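# Fit two printed parts on jig pins or press CALL

## Task

This is the final kit of the day. Place both loose 3D-printed parts on their matching pins in the jig, arranged the way the drawing shows. If the kit ought not to be assembled, do not touch its parts. Instead, close a gripper and use it to keep the blue CALL button pressed for about one second.

## Robot and tools

Robot: two arms, left_arm and right_arm. Each has a parallel two-finger gripper. In the scene frame the origin sits at table height, midway between the nominal bases. +x points out over the table, +z points up, and left_arm is on the +y side. Arm names do not match image sides. The calibrated bases are left_arm at (-0.029, +0.235, 0) and right_arm at (+0.030, -0.305, 0), both turned slightly about z.

Frames: every hand pose, target and velocity for an arm, and its wrist-camera pose, is given in that arm's own base frame. Fixed cameras and the table use the scene frame.

Gripper axes: the fingers point along the gripper's +z and open and close along its y. end_effector_position is the point between the pads, roughly 1 cm short of the fingertips.

Row layout, shared by execute_actions and move: one flat list of 16 numbers covering both arms, even when only one arm moves.
- Numbers 1-8 are left_arm: x, y, z in metres; qw, qx, qy, qz as a unit quaternion with w first; then the opening.
- Numbers 9-16 are the same eight for right_arm.
- Position and quaternion are absolute targets in that arm's base frame, not offsets.
- Opening runs from -1 (closed) to +1 (fully open, 0.094 m).

Holding and orientation:
- To keep an arm still, repeat the pose from the result taken just before it began to stay, plus its wanted opening, in every call.
- To keep an orientation steady, resend one fixed quaternion rather than copying the drifting reported one.
- At each step the controller limits a commanded orientation to 40 degrees from the measured one. Large turns therefore need follow-up commands.
- Friction and weight can leave the hand a few cm off its target. That alone does not mean it touched something.

execute_actions(actions, cameras):
- actions is a list of actions. Each action holds 1 to 15 rows, one row per 1/30 s step. A short action repeats its last row up to 15 steps.
- An action is rejected for both arms if any target lies more than 0.6 m from that gripper's current position along any gripper axis.
- The first action is checked against the last reported state.
- An empty actions list returns all cameras and the full state.
- cameras takes names, ["all"], or []. An unknown name invalidates the call.

move(target, speed, blend, opening_speed, grip_force, blocking, cameras):
- Drives each gripper along a straight line from its Hand target to the target row. target may be one 16-number row or a list of up to 15 rows, with no 0.6 m limit.
- speed: m/s, 0.002 to 4.3, default 0.25. Rotation is capped at twice that in rad/s. Give one value, or one per target.
- blend: corner rounding in metres for lists. The default 0 stops at each target.
- opening_speed: 0.2 or more, in scale units per second. Use it to close gently.
- grip_force: newtons per pad, 10 to 50. It persists until changed. Low values close slowly.
- blocking=false returns after about 0.5 s while motion continues, and a new move replaces the running one.
- Paths ignore obstacles and the other arm. Faster motion means more lag, overshoot and harder hits. Avoid paths near an arm's own base, as they can flip its shoulder posture.
- An opening change on a later target is applied only after everything comes to rest there.
- The result adds a "move:" line with the ending (done, off_target, moving, held, fault) and any limits: paced means the pose was clipped, held means steps were withheld. An arm not named in the ending is done, within 10 mm and 2 degrees.

Other tools:
- wait(seconds 0-10, cameras) lets time pass while commands are held. A running move continues.
- stop(cameras) brakes a running move.
- zoom_image(camera, region [x0,y0,x1,y1] in pixels, at most 504x504) enlarges part of the latest image from cam_high, cam_low, cam_over, cam_left_wrist or cam_right_wrist. Each is 672x504.
- read_manual(section="licences") returns licence text only.
- finished_scene(scene=1) ends the scene irreversibly. The result must hold without the robot.

Reading results:
- grip_measured uses the opening scale. It reads up to about 2.5 mm wide when empty, and a few mm narrower than a hard part held under full squeeze.
- To release, command well above grip_measured.
- grip_effort_nm is the gripper motor effort. Negative means closing. It is not pad force.
- Joint torques include gravity. Numbers 3 and 4 wrap at ±28 N m.
- "Tool commands" shows current gripper commands. Send an arm's current opening again to leave it unchanged, because 0 is a real command.
- A "within noise" velocity line means the arm is still.
- MOTOR HOT warns of heat from holding loads, stretching out or pushing. At 100 °C an OVER-TEMPERATURE FAULT drops that arm for 30 to 60 s or more.

Cameras come with a pinhole calibration in which fixed cameras may be off by a few degrees or mm. Wrist-camera poses come from joint readings.

Avoid these:
- Parts falling or being left off the table, which fails the task.
- Dropping or releasing parts while they move.
- Fast collisions with fixed or heavy objects.
- Any contact between the two arms, including one gripper closing on the other's fingers.
- Strong presses. A target set far past a contact point pushes harder; commanding the measured pose eases a press.

Each tool is called after "Call:" as name(argument=value, ...) on one line, values as JSON.

## Session

Call:
execute_actions(actions=[])

Scene clock: 0.00 s.
left_arm: end_effector_position=(+0.2865, +0.0638, +0.1559) grip_measured=+1.000 grip_effort_nm=n/a end_effector_quat_wxyz=(+0.254, +0.337, +0.838, -0.345) | right_arm: end_effector_position=(+0.5955, +0.2118, +0.2640) grip_measured=+1.000 grip_effort_nm=n/a end_effector_quat_wxyz=(+0.179, -0.555, +0.812, -0.024)
Joint positions: left_arm=[0.657 1.376 0.878 -1.52 0.793 1.61 0.094] | right_arm=[0.329 1.769 1.788 -1.231 -0.049 -0.861 0.094]
Joint velocities: within noise
Joint torques (N m): no reading
Heat: left arm: hottest shoulder 25 °C; right arm: hottest shoulder 21 °C.
Hand target: left_arm +0.2908, +0.0672, +0.1592; +0.257, +0.339, +0.839, -0.340 | right_arm +0.6009, +0.2136, +0.2824; +0.197, -0.553, +0.809, -0.029
Tool commands: left_gripper/opening=+1.0 right_gripper/opening=+1.0

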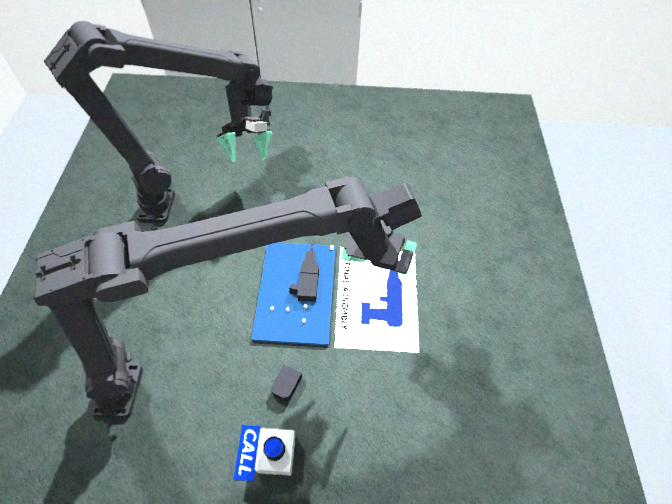

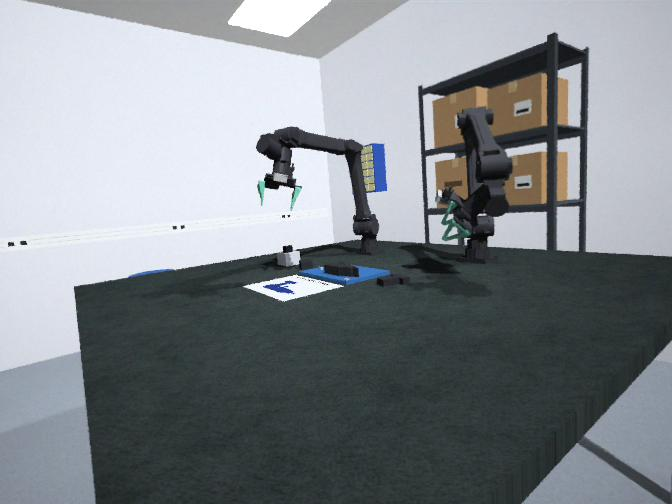

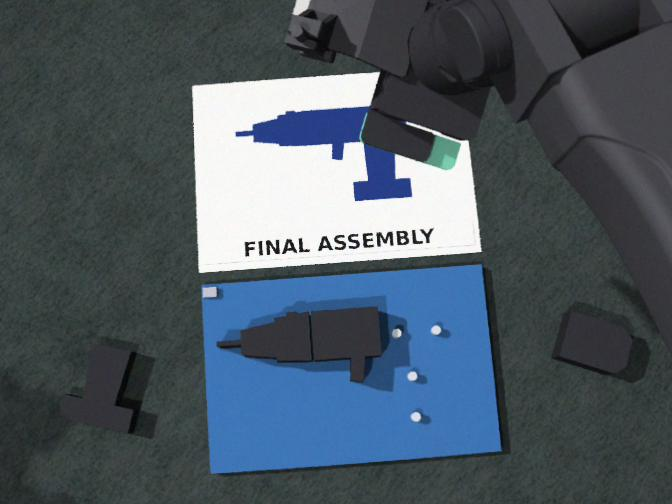

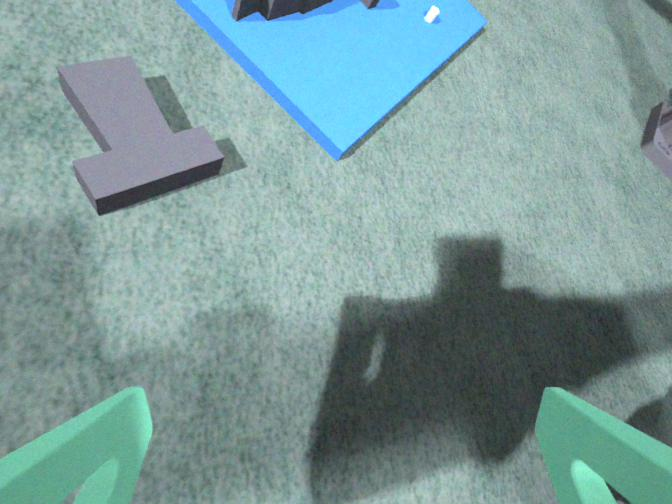

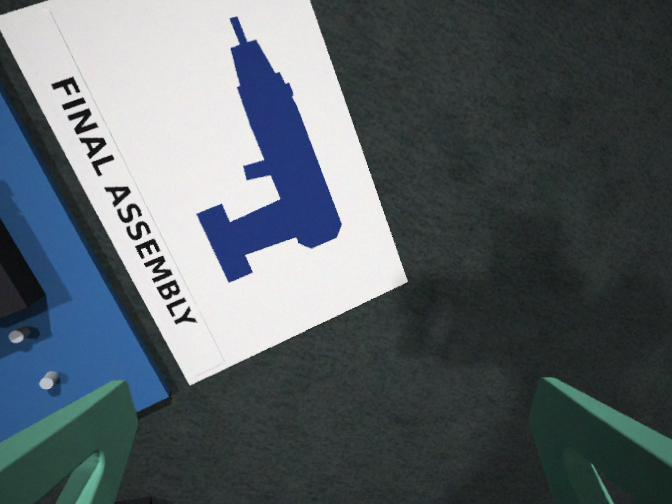

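Call:
zoom_image(camera="cam_over", region=[190, 260, 510, 490])

Call:
zoom_image(camera="cam_over", region=[40, 320, 180, 460])

Call:
zoom_image(camera="cam_over", region=[530, 280, 660, 400])

Call:
zoom_image(camera="cam_right_wrist", region=[150, 0, 420, 300])

Call:
zoom_image(camera="cam_left_wrist", region=[30, 20, 260, 240])

Scaled by 1.575 from the camera's 672x504 image, which has a finer 960x720 frame.

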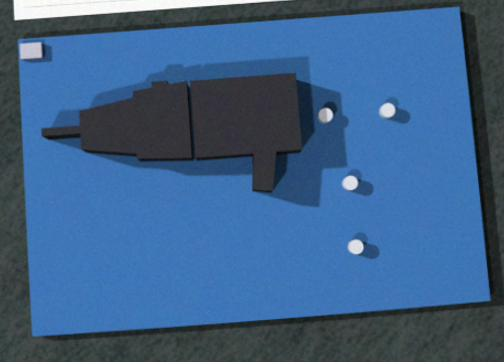

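Scaled by 3.600 from the camera's 672x504 image, which has a finer 960x720 frame.

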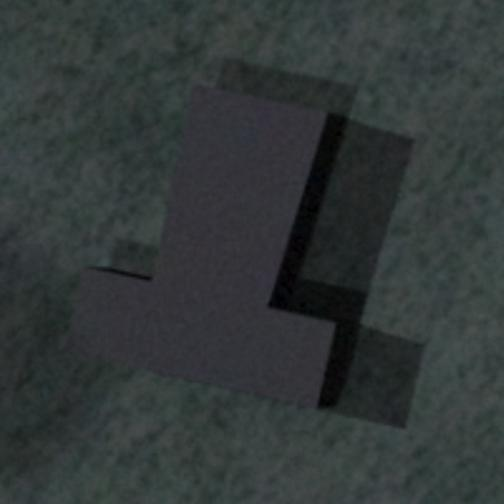

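Scaled by 3.877 from the camera's 672x504 image, which has a finer 960x720 frame.

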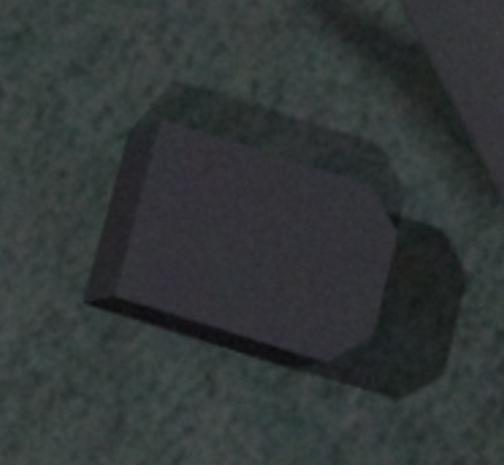

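Scaled by 1.680 from the camera's 672x504 image, which has a finer 960x720 frame.

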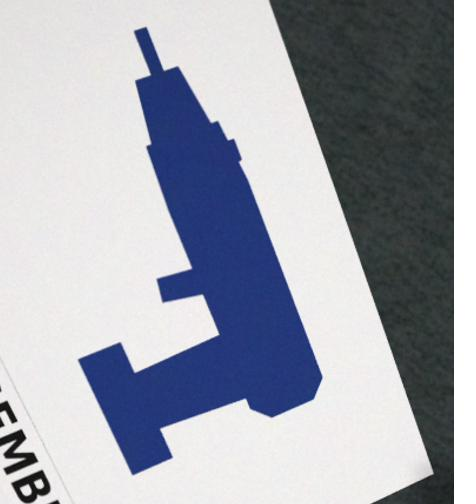

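Scaled by 2.191 from the camera's 672x504 image, which has a finer 960x720 frame.

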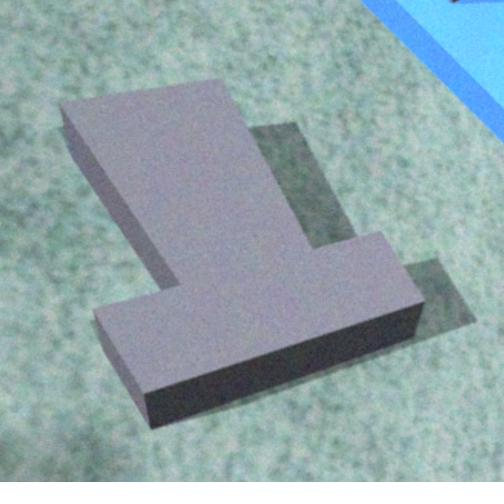

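Call:
move(target=[0.31,-0.02,0.28,0,1,0,0,1,0.306,0.217,0.28,0,1,0,0,1], cameras=["all"])

Scene clock: 14.57 s.
left_arm: end_effector_position=(+0.3053, -0.0149, +0.2655) grip_measured=+1.000 grip_effort_nm=0.00 end_effector_quat_wxyz=(-0.225, +0.908, +0.346, +0.077) | right_arm: end_effector_position=(+0.3123, +0.2192, +0.2740) grip_measured=+1.000 grip_effort_nm=-0.01 end_effector_quat_wxyz=(+0.067, +0.980, -0.181, +0.049)
Joint positions: left_arm=[-0.298 1.214 1.171 -1.696 -0.451 2.077 0.094] | right_arm=[0.686 1.358 1.37 -1.622 0.161 -2.087 0.094]
Joint torques (N m): left_arm=[-1.14 -8.53 10.65 -0.72 -0.3 0.08] | right_arm=[1.26 -11.63 6.63 -0.54 0.18 -0.16]
Heat: left arm: hottest shoulder 25 °C; right arm: hottest shoulder 22 °C.
Hand target: left_arm +0.3094, -0.0207, +0.2798; -0.216, +0.911, +0.338, +0.090 | right_arm +0.3056, +0.2176, +0.2799; +0.064, +0.981, -0.173, +0.053
Off the commanded pose: left_arm 0.016 m, 50 deg; orientation clipped | right_arm 0.009 m, 23 deg.
joint sent to its limit (left arm) — joint 4 (wrist pitch), lower limit; joint 6 (wrist roll), upper limit. The joint targets are off in orientation, not in position.
joint sent to its limit (right arm) — joint 6 (wrist roll), lower limit. The joint targets are off in orientation, not in position.
move: off_target (left_arm, right_arm); limits=paced
camera_calibration:
cam_left_wrist: T_world_to_cam=[[-0.671261, 0.654534, 0.347842, 0.122974], [0.683699, 0.365494, 0.631641, -0.329056], [0.286296, 0.661815, -0.692846, 0.193388], [0, 0, 0, 1]] pos_world=[0.252156, -0.0882097, 0.299058]
cam_right_wrist: T_world_to_cam=[[0.354786, 0.930093, -0.0951546, -0.289572], [0.811283, -0.255674, 0.525785, -0.304057], [0.464701, -0.263738, -0.845278, 0.231371], [0, 0, 0, 1]] pos_world=[0.241894, 0.252611, 0.327888]

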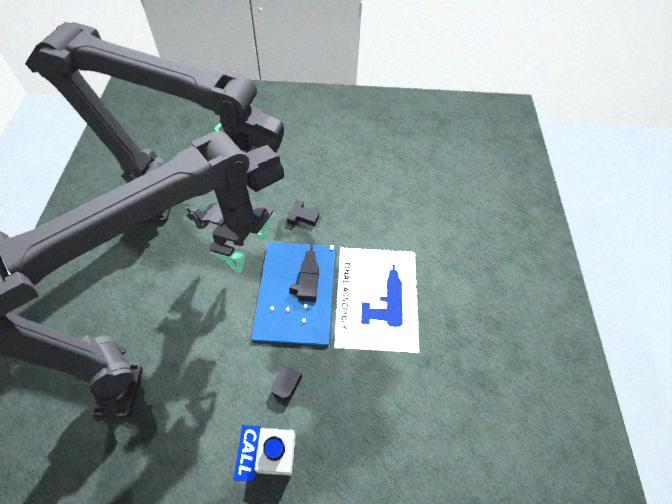

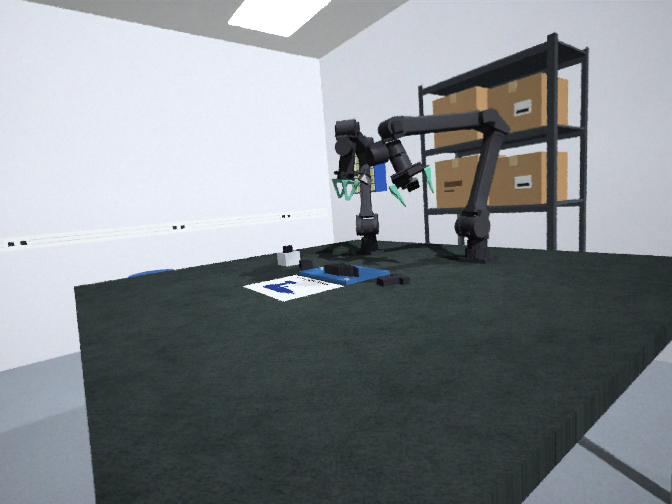

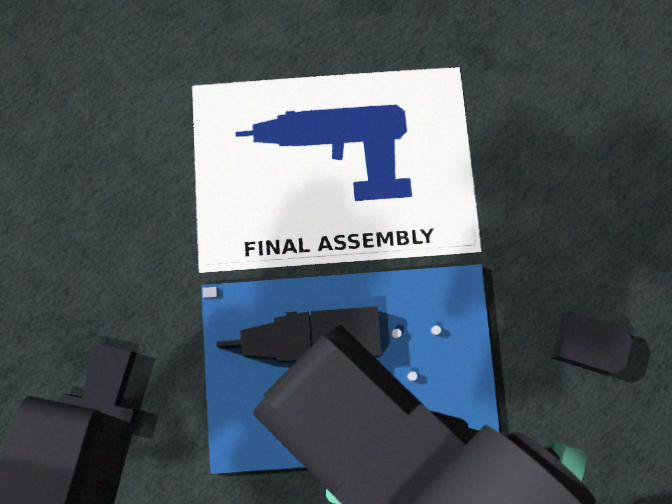

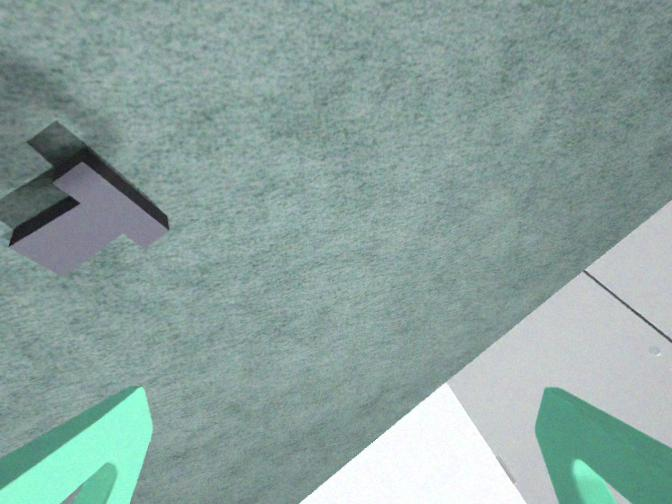

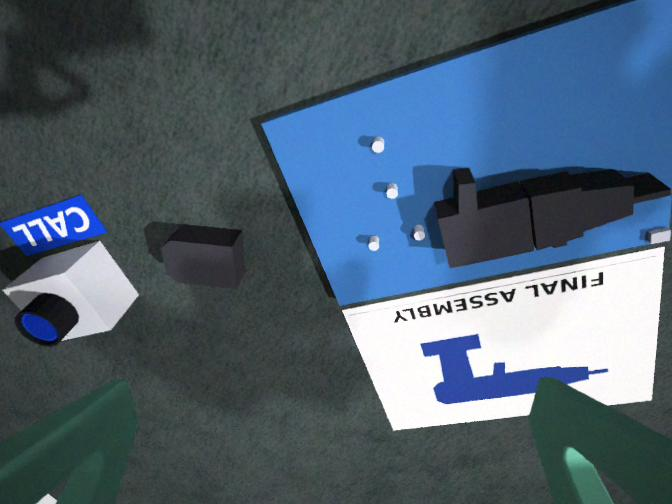

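Call:
zoom_image(camera="cam_right_wrist", region=[320, 100, 670, 420])

Call:
zoom_image(camera="cam_right_wrist", region=[130, 190, 280, 310])

Call:
zoom_image(camera="cam_over", region=[190, 60, 490, 280])

Call:
zoom_image(camera="cam_low", region=[240, 240, 420, 310])

Scaled by 1.440 from the camera's 672x504 image, which has a finer 960x720 frame.

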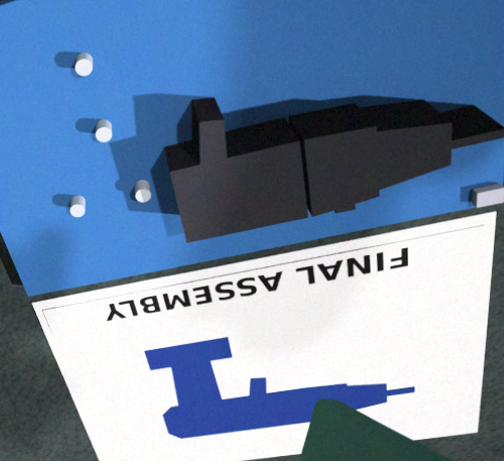

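Scaled by 3.360 from the camera's 672x504 image, which has a finer 960x720 frame.

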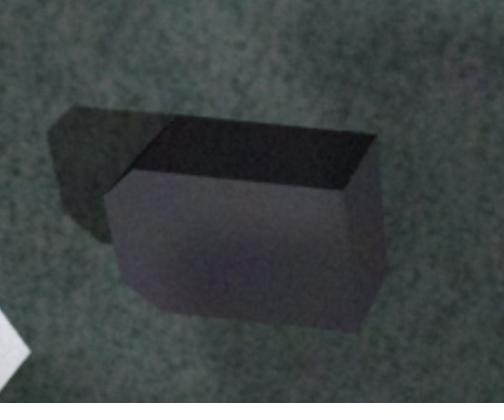

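Scaled by 1.680 from the camera's 672x504 image, which has a finer 960x720 frame.

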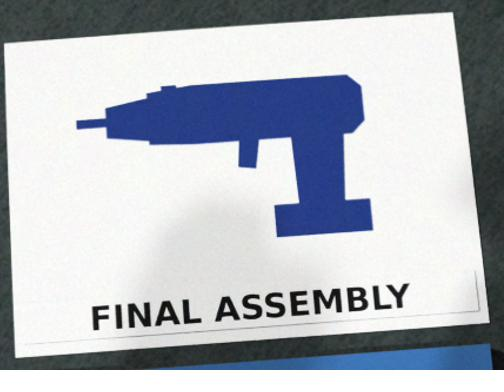

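Scaled by 2.800 from the camera's 672x504 image, which has a finer 960x720 frame.

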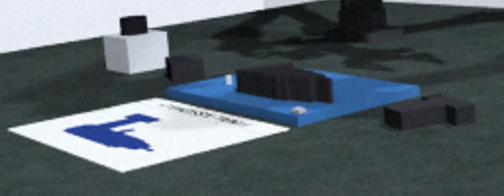

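Call:
move(target=[0.472,-0.02,0.2,0,0,1,0,1,0.44,0.037,0.2,0,0,1,0,1], cameras=["all"])

Call:
zoom_image(camera="cam_left_wrist", region=[150, 80, 550, 400])

Scene clock: 28.20 s.
left_arm: end_effector_position=(+0.4563, -0.0256, +0.1985) grip_measured=+1.000 grip_effort_nm=-0.01 end_effector_quat_wxyz=(-0.010, +0.011, +1.000, +0.001) | right_arm: end_effector_position=(+0.4365, +0.0393, +0.2068) grip_measured=+1.000 grip_effort_nm=-0.02 end_effector_quat_wxyz=(+0.004, -0.008, +1.000, -0.001)
Joint positions: left_arm=[-0.056 1.559 1.392 -1.423 -0.001 -0.033 0.094] | right_arm=[0.092 1.491 1.336 -1.41 0.003 0.076 0.094]
Joint torques (N m): left_arm=[0.97 -11.63 10.82 0.47 0.08 -0.11] | right_arm=[0.03 -10.7 7.05 0.25 -0.08 -0.02]
Heat: left arm: hottest shoulder 25 °C; right arm: hottest shoulder 22 °C.
Hand target: left_arm +0.4715, -0.0199, +0.2001; +0.000, +0.000, +1.000, +0.000 | right_arm +0.4398, +0.0370, +0.2000; +0.000, +0.000, +1.000, +0.000
Off the commanded pose: left_arm 0.017 m, 2 deg | right_arm 0.008 m, 1 deg.
move: off_target (left_arm)
camera_calibration:
cam_left_wrist: T_world_to_cam=[[-0.0106143, -0.999926, -0.00592858, -0.0189496], [-0.907246, 0.0071371, 0.420539, 0.372618], [-0.420466, 0.00984241, -0.907255, 0.45927], [0, 0, 0, 1]] pos_world=[0.530963, -0.026128, 0.259862]
cam_right_wrist: T_world_to_cam=[[0.0207985, -0.999553, 0.0214925, 0.0248205], [-0.909096, -0.00996132, 0.416468, 0.34844], [-0.416068, -0.0282007, -0.908896, 0.457788], [0, 0, 0, 1]] pos_world=[0.50672, 0.0411902, 0.270435]

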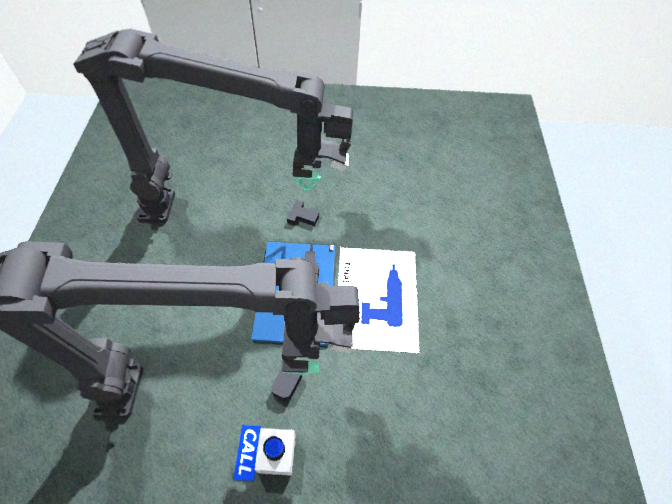

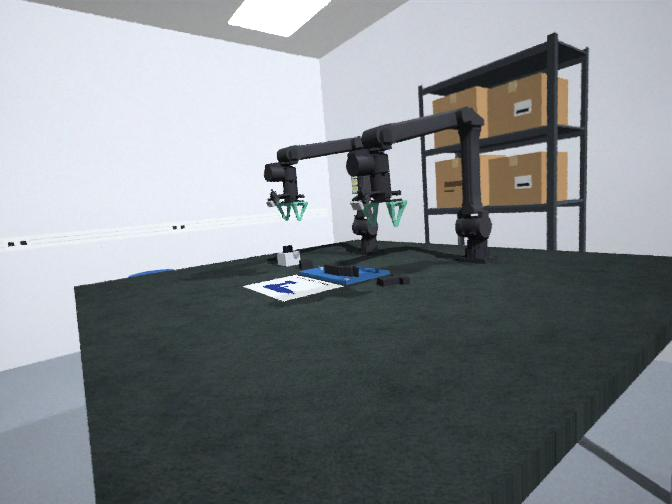

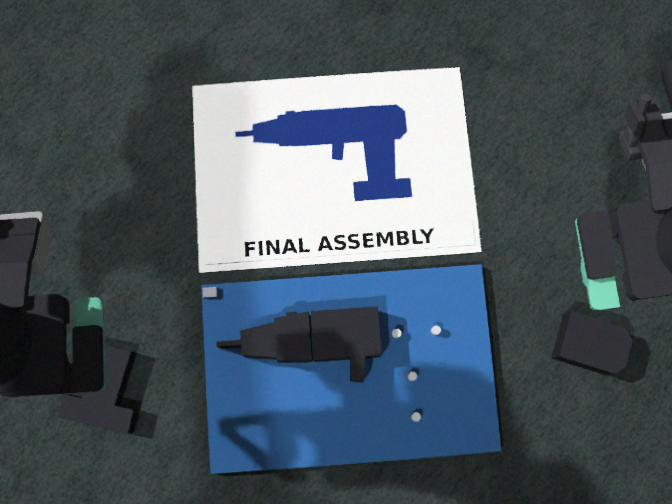

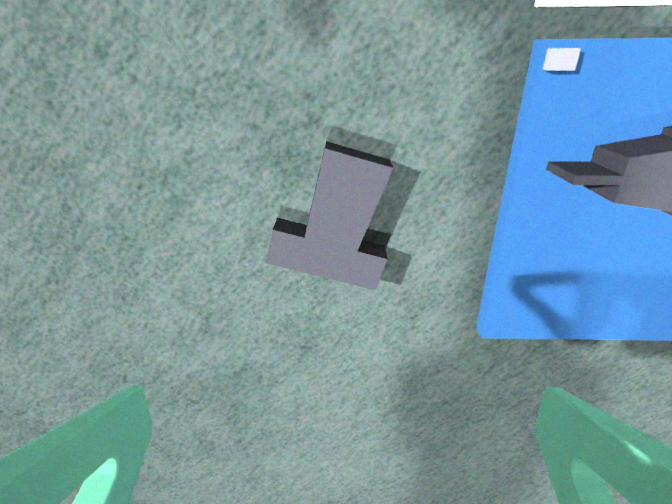

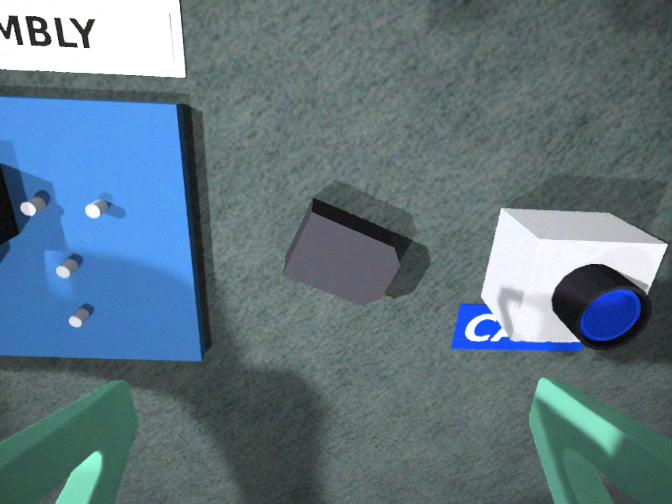

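Scaled by 1.260 from the camera's 672x504 image, which has a finer 960x720 frame.

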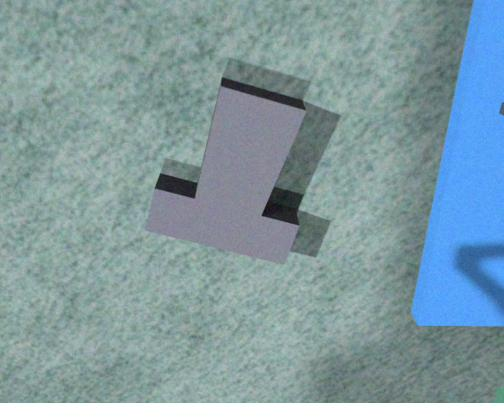

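Call:
zoom_image(camera="cam_over", region=[320, 90, 430, 210])

Scaled by 4.200 from the camera's 672x504 image, which has a finer 960x720 frame.

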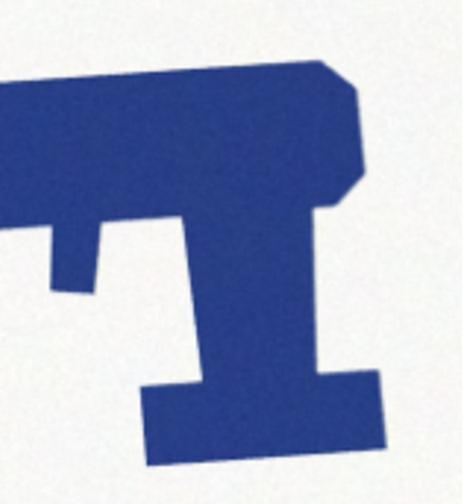

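Call:
zoom_image(camera="cam_right_wrist", region=[260, 180, 430, 320])

Call:
zoom_image(camera="cam_right_wrist", region=[0, 80, 220, 370])

Call:
zoom_image(camera="cam_left_wrist", region=[520, 20, 672, 240])

Scaled by 2.965 from the camera's 672x504 image, which has a finer 960x720 frame.

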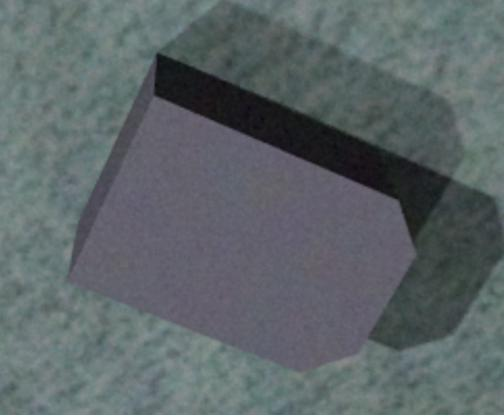

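Scaled by 1.738 from the camera's 672x504 image, which has a finer 960x720 frame.

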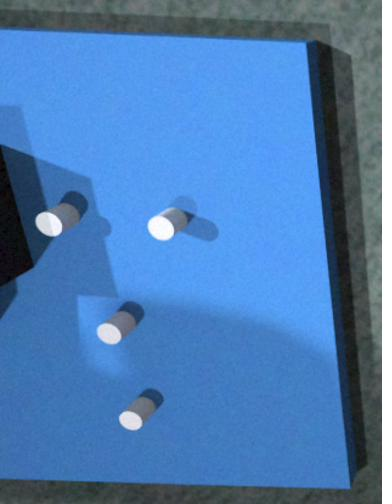

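Scaled by 2.291 from the camera's 672x504 image, which has a finer 960x720 frame.

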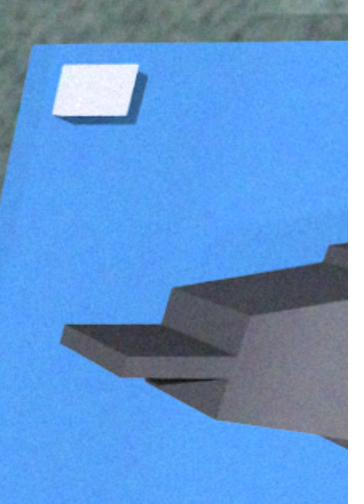

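Call:
move(target=[0.4715,-0.0199,0.2001,0,0,1,0,1,0.415,0.215,0.2,0,0,1,0,1], cameras=["cam_right_wrist","cam_over"])

Call:
zoom_image(camera="cam_right_wrist", region=[150, 110, 500, 370])

Scene clock: 52.43 s.
left_arm: end_effector_position=(+0.4563, -0.0256, +0.1985) grip_measured=+1.000 grip_effort_nm=-0.01 end_effector_quat_wxyz=(-0.010, +0.011, +1.000, +0.001) | right_arm: end_effector_position=(+0.3970, +0.2060, +0.1844) grip_measured=+1.000 grip_effort_nm=-0.02 end_effector_quat_wxyz=(-0.021, -0.004, +1.000, -0.009)
Joint positions: left_arm=[-0.056 1.559 1.392 -1.423 -0.001 -0.033 0.094] | right_arm=[0.478 1.557 1.351 -1.41 -0.003 0.47 0.094]
Joint torques (N m): left_arm=[0.97 -11.69 10.71 0.47 0.07 -0.11] | right_arm=[0.62 -11.75 11.26 -0.14 0.17 0.06]
Heat: left arm: hottest shoulder 26 °C; right arm: hottest elbow 23 °C.
Hand target: left_arm +0.4711, -0.0198, +0.2002; +0.000, +0.000, +1.000, +0.000 | right_arm +0.4140, +0.2145, +0.2002; +0.000, +0.000, +1.000, +0.000
Off the commanded pose: left_arm 0.016 m, 2 deg | right_arm 0.025 m, 3 deg.
move: off_target (left_arm, right_arm)
camera_calibration:
cam_right_wrist: T_world_to_cam=[[0.0146871, -0.999238, 0.0361606, 0.192388], [-0.888017, 0.00358684, 0.459796, 0.304361], [-0.459575, -0.0388643, -0.887288, 0.441142], [0, 0, 0, 1]] pos_world=[0.470191, 0.208294, 0.244519]
Images, in order (width x height): cam_over 672x504, cam_right_wrist 672x504.

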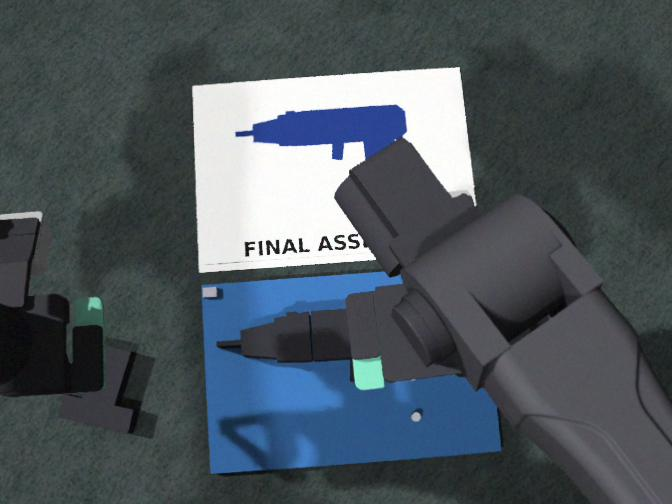

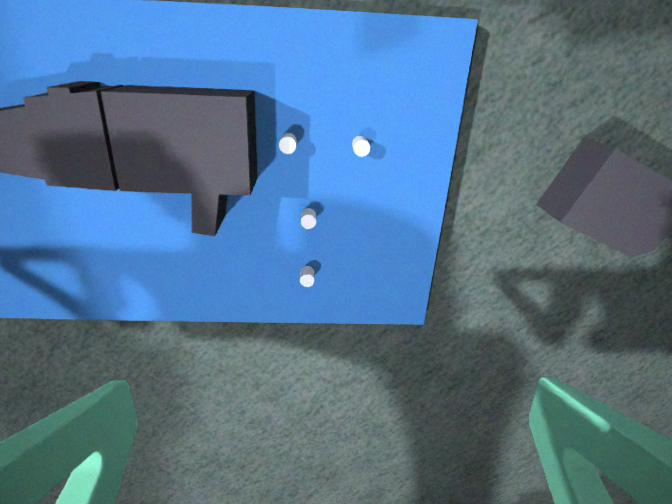

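Scaled by 1.440 from the camera's 672x504 image, which has a finer 960x720 frame.

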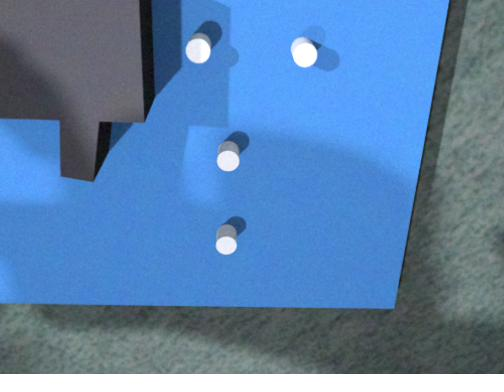

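Call:
move(target=[0.4715,-0.0199,0.2001,0,0,1,0,1,0.402,0.034,0.12,0,-0.543,0.84,0,1], cameras=["cam_right_wrist","cam_over"])

Scene clock: 73.77 s.
left_arm: end_effector_position=(+0.4563, -0.0256, +0.1985) grip_measured=+1.000 grip_effort_nm=-0.01 end_effector_quat_wxyz=(-0.010, +0.011, +1.000, +0.001) | right_arm: end_effector_position=(+0.4016, +0.0369, +0.1122) grip_measured=+1.000 grip_effort_nm=-0.02 end_effector_quat_wxyz=(-0.014, -0.543, +0.840, +0.005)
Joint positions: left_arm=[-0.056 1.559 1.392 -1.423 -0.001 -0.033 0.094] | right_arm=[0.094 1.494 1.082 -1.187 0.004 -1.053 0.094]
Joint torques (N m): left_arm=[0.97 -11.75 10.73 0.47 0.07 -0.11] | right_arm=[-0.09 -13.33 6.09 0.18 -0.17 -0.11]
Heat: left arm: hottest elbow 27 °C; right arm: hottest elbow 27 °C.
Hand target: left_arm +0.4711, -0.0198, +0.2002; +0.000, +0.000, +1.000, +0.000 | right_arm +0.4019, +0.0341, +0.1198; +0.000, -0.543, +0.840, +0.000
Off the commanded pose: left_arm 0.016 m, 2 deg | right_arm 0.008 m, 2 deg.
move: off_target (left_arm)
camera_calibration:
cam_right_wrist: T_world_to_cam=[[0.913794, -0.406153, -0.00442971, -0.352464], [-0.363234, -0.822016, 0.438577, 0.164333], [-0.181771, -0.39916, -0.898683, 0.27562], [0, 0, 0, 1]] pos_world=[0.431871, 0.101947, 0.174061]
Images, in order (width x height): cam_over 672x504, cam_right_wrist 672x504.

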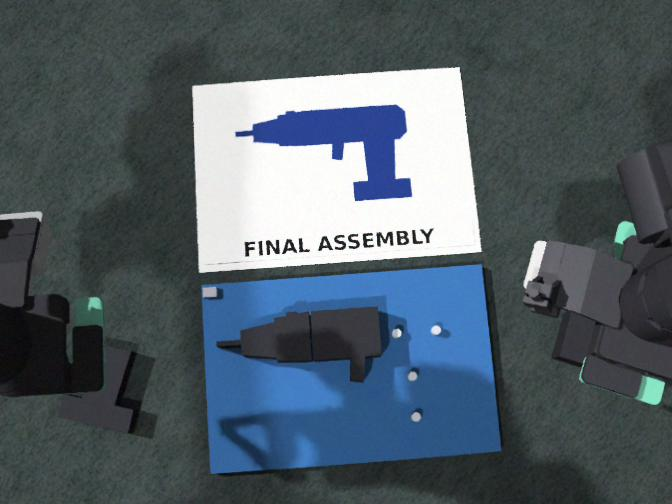

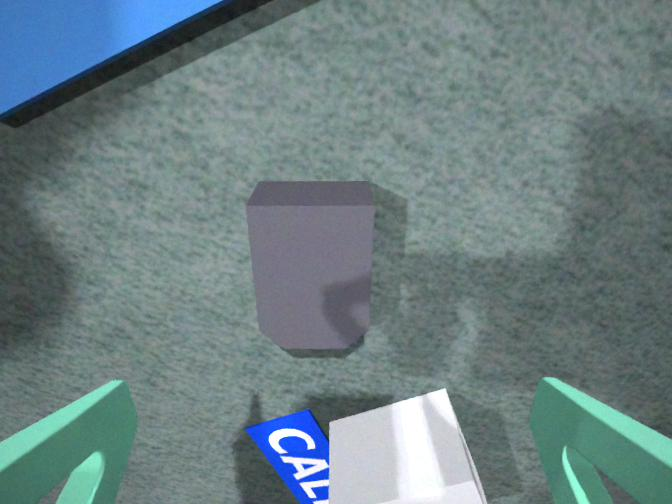

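Call:
move(target=[[0.4715,-0.0199,0.2001,0,0,1,0,1,0.3915,0.031,0.11,0,-0.543,0.84,0,1],[0.4715,-0.0199,0.2001,0,0,1,0,1,0.3915,0.031,0.04,0,-0.543,0.84,0,1]], cameras=["cam_right_wrist","cam_over"], speed=0.15, blend=[0.01,0])

Scene clock: 78.80 s.
left_arm: end_effector_position=(+0.4563, -0.0256, +0.1985) grip_measured=+1.000 grip_effort_nm=-0.01 end_effector_quat_wxyz=(-0.010, +0.011, +1.000, +0.001) | right_arm: end_effector_position=(+0.3911, +0.0342, +0.0449) grip_measured=+1.000 grip_effort_nm=-0.02 end_effector_quat_wxyz=(+0.001, -0.543, +0.840, -0.002)
Joint positions: left_arm=[-0.056 1.559 1.392 -1.423 -0.001 -0.033 0.094] | right_arm=[0.09 1.54 0.932 -0.958 0.003 -1.059 0.094]
Joint torques (N m): left_arm=[0.97 -11.75 10.71 0.47 0.08 -0.11] | right_arm=[-0.21 -9.47 5.76 0.28 -0.17 -0.16]
Heat: left arm: hottest elbow 27 °C; right arm: hottest elbow 27 °C.
Hand target: left_arm +0.4711, -0.0198, +0.2002; +0.000, +0.000, +1.000, +0.000 | right_arm +0.3915, +0.0310, +0.0402; +0.000, -0.543, +0.840, +0.000
Off the commanded pose: left_arm 0.016 m, 2 deg | right_arm 0.006 m, 0 deg.
move: off_target (left_arm); blend cut to 0.0074 m at target 1
camera_calibration:
cam_right_wrist: T_world_to_cam=[[0.914091, -0.404781, 0.0242871, -0.34571], [-0.376184, -0.824101, 0.423489, 0.193561], [-0.151406, -0.396244, -0.905576, 0.200561], [0, 0, 0, 1]] pos_world=[0.419191, 0.0990481, 0.108048]
Images, in order (width x height): cam_over 672x504, cam_right_wrist 672x504.

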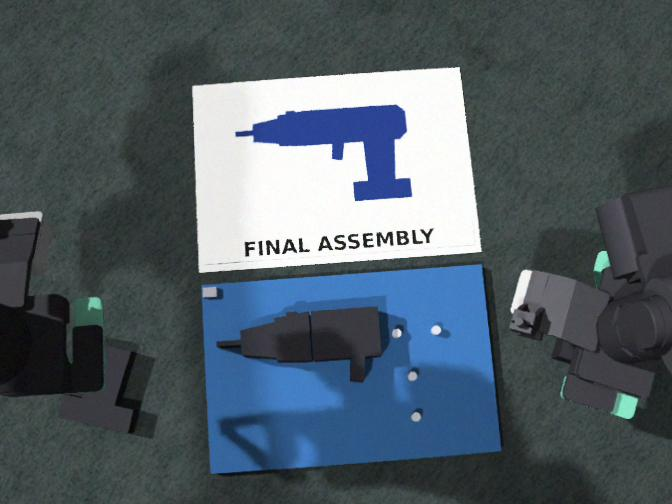

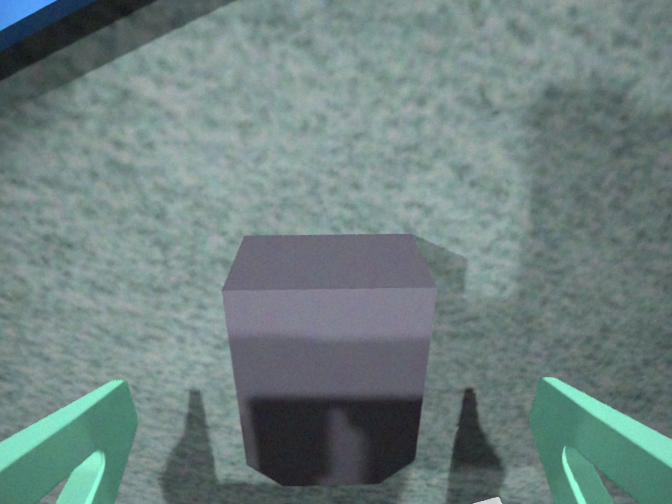

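Call:
move(target=[[0.4715,-0.0199,0.2001,0,0,1,0,1,0.3905,0.0315,0.024,0,-0.543,0.84,0,1],[0.4715,-0.0199,0.2001,0,0,1,0,1,0.3905,0.0315,0.024,0,-0.543,0.84,0,-0.2]], cameras=["cam_right_wrist"], speed=0.1, opening_speed=0.6, grip_force=25)

Scene clock: 85.03 s.
left_arm: end_effector_position=(+0.4563, -0.0256, +0.1985) grip_measured=+1.000 grip_effort_nm=-0.01 end_effector_quat_wxyz=(-0.010, +0.011, +1.000, +0.001) | right_arm: end_effector_position=(+0.3918, +0.0343, +0.0308) grip_measured=+0.008 grip_effort_nm=-0.50 end_effector_quat_wxyz=(+0.004, -0.543, +0.840, -0.004)
Joint positions: left_arm=[-0.056 1.559 1.392 -1.423 -0.001 -0.033 0.094] | right_arm=[0.09 1.563 0.913 -0.911 0.003 -1.059 0.047]
Joint torques (N m): left_arm=[1.03 -11.69 10.73 0.47 0.08 -0.11] | right_arm=[-0.03 -9.93 5.41 0.24 -0.15 -0.13]
Heat: left arm: hottest elbow 28 °C; right arm: hottest elbow 26 °C.
Hand target: left_arm +0.4711, -0.0198, +0.2002; +0.000, +0.000, +1.000, +0.000 | right_arm +0.3904, +0.0315, +0.0241; +0.000, -0.543, +0.840, +0.000
Off the commanded pose: left_arm 0.016 m, 2 deg | right_arm 0.007 m, 1 deg.
grip_force (N): 25, 25
move: off_target (left_arm)
camera_calibration:
cam_right_wrist: T_world_to_cam=[[0.913912, -0.404867, 0.0291171, -0.346071], [-0.378632, -0.824439, 0.42064, 0.201012], [-0.146298, -0.395452, -0.90676, 0.185962], [0, 0, 0, 1]] pos_world=[0.419594, 0.0991486, 0.0941458]
Images, in order (width x height): cam_right_wrist 672x504.

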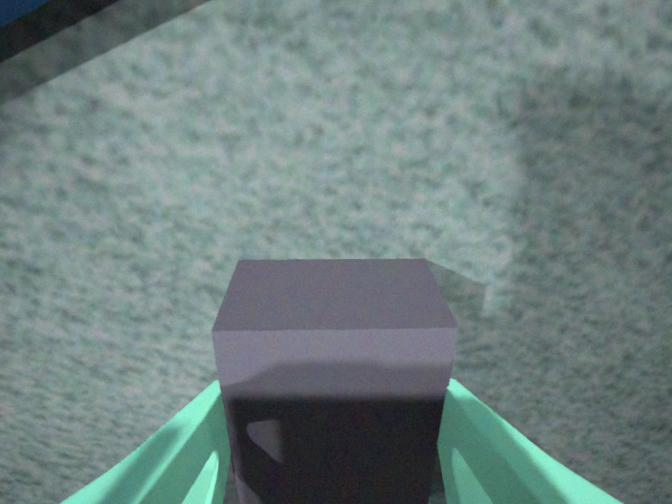

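Call:
move(target=[[0.4715,-0.0199,0.2001,0,0,1,0,1,0.3905,0.0315,0.13,0,-0.543,0.84,0,-0.2],[0.4715,-0.0199,0.2001,0,0,1,0,1,0.428,0.213,0.13,0,-0.692,0.722,0,-0.2]], cameras=["cam_right_wrist","cam_over"], speed=0.15, blend=[0.02,0])

Scene clock: 93.27 s.
left_arm: end_effector_position=(+0.4563, -0.0256, +0.1985) grip_measured=+1.000 grip_effort_nm=-0.01 end_effector_quat_wxyz=(-0.010, +0.011, +1.000, +0.001) | right_arm: end_effector_position=(+0.4091, +0.2023, +0.1148) grip_measured=+0.006 grip_effort_nm=-0.57 end_effector_quat_wxyz=(+0.018, +0.688, -0.726, -0.006)
Joint positions: left_arm=[-0.056 1.559 1.392 -1.423 -0.001 -0.033 0.094] | right_arm=[0.46 1.628 1.247 -1.228 0 -1.058 0.047]
Joint torques (N m): left_arm=[0.97 -11.69 10.71 0.47 0.07 -0.11] | right_arm=[0.73 -12.34 10.99 -0.39 -0.03 -0.14]
Heat: left arm: hottest elbow 28 °C; right arm: hottest elbow 26 °C.
Hand target: left_arm +0.4711, -0.0198, +0.2002; +0.000, +0.000, +1.000, +0.000 | right_arm +0.4270, +0.2125, +0.1304; -0.001, +0.692, -0.722, +0.000
Off the commanded pose: left_arm 0.016 m, 2 deg | right_arm 0.027 m, 2 deg.
grip_force (N): 25, 25
move: off_target (left_arm, right_arm)
camera_calibration:
cam_right_wrist: T_world_to_cam=[[0.99874, -0.0479777, -0.0146918, -0.398122], [-0.0366439, -0.897432, 0.439629, 0.183304], [-0.0342773, -0.438537, -0.898059, 0.292958], [0, 0, 0, 1]] pos_world=[0.414379, 0.273875, 0.176659]
Images, in order (width x height): cam_over 672x504, cam_right_wrist 672x504.

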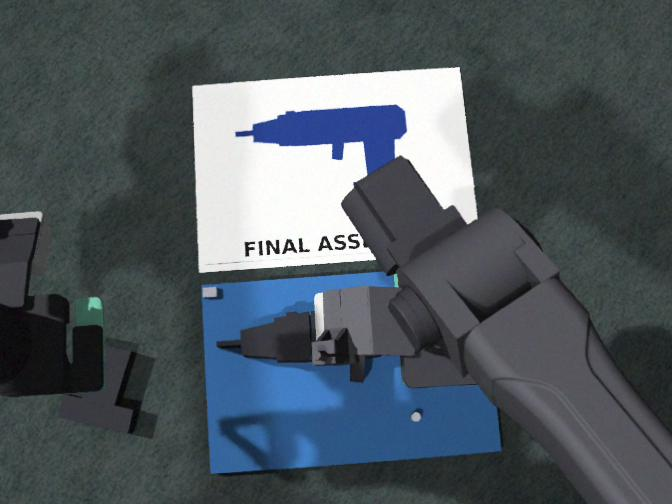

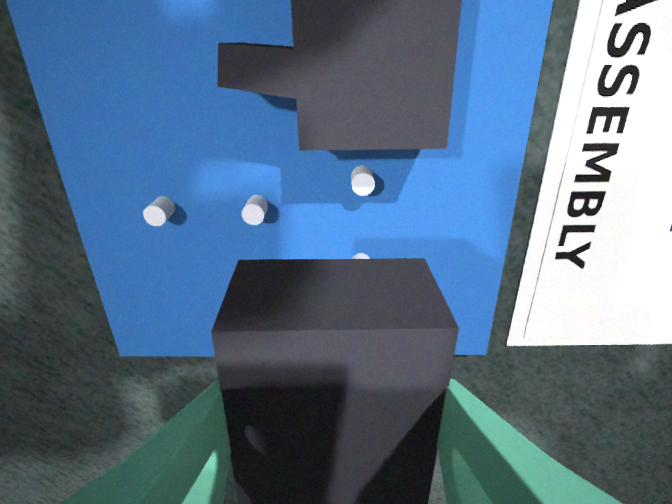

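Call:
move(target=[0.4715,-0.0199,0.2001,0,0,1,0,1,0.440,0.2225,0.084,0,-0.692,0.722,0,-0.2], cameras=["cam_right_wrist"], speed=0.1)

Call:
zoom_image(camera="cam_right_wrist", region=[180, 130, 500, 360])

Scene clock: 99.90 s.
left_arm: end_effector_position=(+0.4563, -0.0256, +0.1985) grip_measured=+1.000 grip_effort_nm=-0.01 end_effector_quat_wxyz=(-0.010, +0.011, +1.000, +0.001) | right_arm: end_effector_position=(+0.4257, +0.2105, +0.0748) grip_measured=+0.006 grip_effort_nm=-0.57 end_effector_quat_wxyz=(+0.019, +0.688, -0.725, -0.006)
Joint positions: left_arm=[-0.056 1.559 1.392 -1.423 -0.001 -0.033 0.094] | right_arm=[0.46 1.716 1.247 -1.141 0 -1.058 0.047]
Joint torques (N m): left_arm=[0.97 -11.69 10.7 0.49 0.07 -0.11] | right_arm=[1.26 -13.68 9.16 0.09 -0.05 -0.08]
Heat: left arm: hottest elbow 28 °C; right arm: hottest elbow 26 °C.
Hand target: left_arm +0.4711, -0.0198, +0.2002; +0.000, +0.000, +1.000, +0.000 | right_arm +0.4395, +0.2223, +0.0844; +0.000, +0.692, -0.722, +0.000
Off the commanded pose: left_arm 0.016 m, 2 deg | right_arm 0.021 m, 2 deg.
grip_force (N): 25, 25
move: off_target (left_arm, right_arm)
camera_calibration:
cam_right_wrist: T_world_to_cam=[[0.998748, -0.0476216, -0.0153018, -0.414913], [-0.0360438, -0.897298, 0.439952, 0.20865], [-0.0346814, -0.43885, -0.897891, 0.261395], [0, 0, 0, 1]] pos_world=[0.430979, 0.282175, 0.136559]
Images, in order (width x height): cam_right_wrist 672x504.

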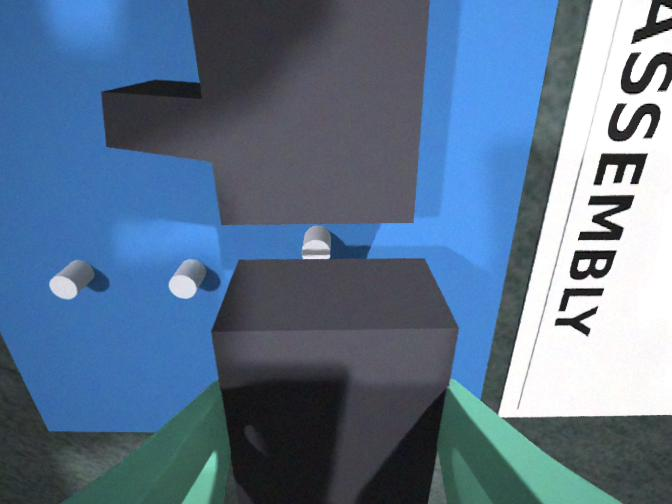

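Scaled by 1.575 from the camera's 672x504 image, which has a finer 960x720 frame.

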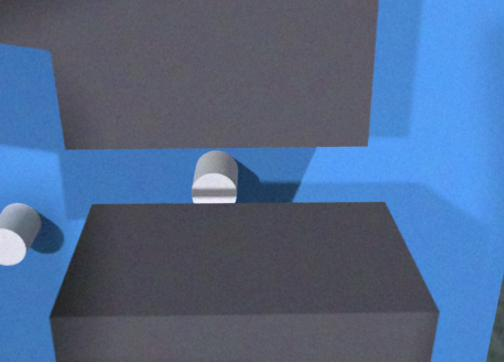

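Call:
move(target=[0.4715,-0.0199,0.2001,0,0,1,0,1,0.4355,0.2322,0.084,0,-0.692,0.722,0,-0.2], cameras=["cam_right_wrist"], speed=0.1)

Call:
zoom_image(camera="cam_right_wrist", region=[180, 130, 500, 360])

Scene clock: 102.93 s.
left_arm: end_effector_position=(+0.4563, -0.0256, +0.1985) grip_measured=+1.000 grip_effort_nm=-0.01 end_effector_quat_wxyz=(-0.010, +0.011, +1.000, +0.001) | right_arm: end_effector_position=(+0.4207, +0.2202, +0.0748) grip_measured=+0.006 grip_effort_nm=-0.57 end_effector_quat_wxyz=(+0.019, +0.692, -0.722, -0.006)
Joint positions: left_arm=[-0.056 1.559 1.392 -1.423 -0.001 -0.033 0.094] | right_arm=[0.483 1.716 1.247 -1.141 0 -1.046 0.047]
Joint torques (N m): left_arm=[0.97 -11.75 10.71 0.47 0.08 -0.11] | right_arm=[1.14 -13.57 9.33 0.13 -0.06 0.03]
Heat: left arm: hottest elbow 28 °C; right arm: hottest elbow 26 °C.
Hand target: left_arm +0.4711, -0.0198, +0.2002; +0.000, +0.000, +1.000, +0.000 | right_arm +0.4349, +0.2319, +0.0844; +0.000, +0.692, -0.722, +0.000
Off the commanded pose: left_arm 0.016 m, 2 deg | right_arm 0.021 m, 2 deg.
grip_force (N): 25, 25
move: off_target (left_arm, right_arm)
camera_calibration:
cam_right_wrist: T_world_to_cam=[[0.99922, -0.036495, -0.0151048, -0.412251], [-0.0261229, -0.89747, 0.440301, 0.212936], [-0.0296249, -0.439563, -0.897723, 0.263492], [0, 0, 0, 1]] pos_world=[0.425298, 0.291879, 0.13656]
Images, in order (width x height): cam_right_wrist 672x504.

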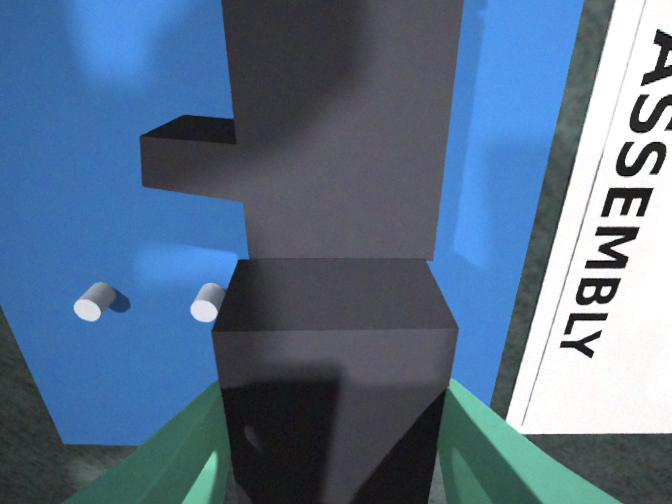

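Scaled by 1.575 from the camera's 672x504 image, which has a finer 960x720 frame.

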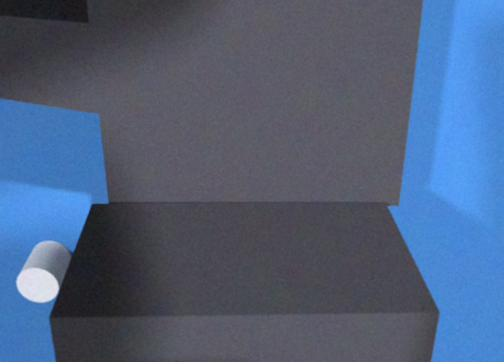

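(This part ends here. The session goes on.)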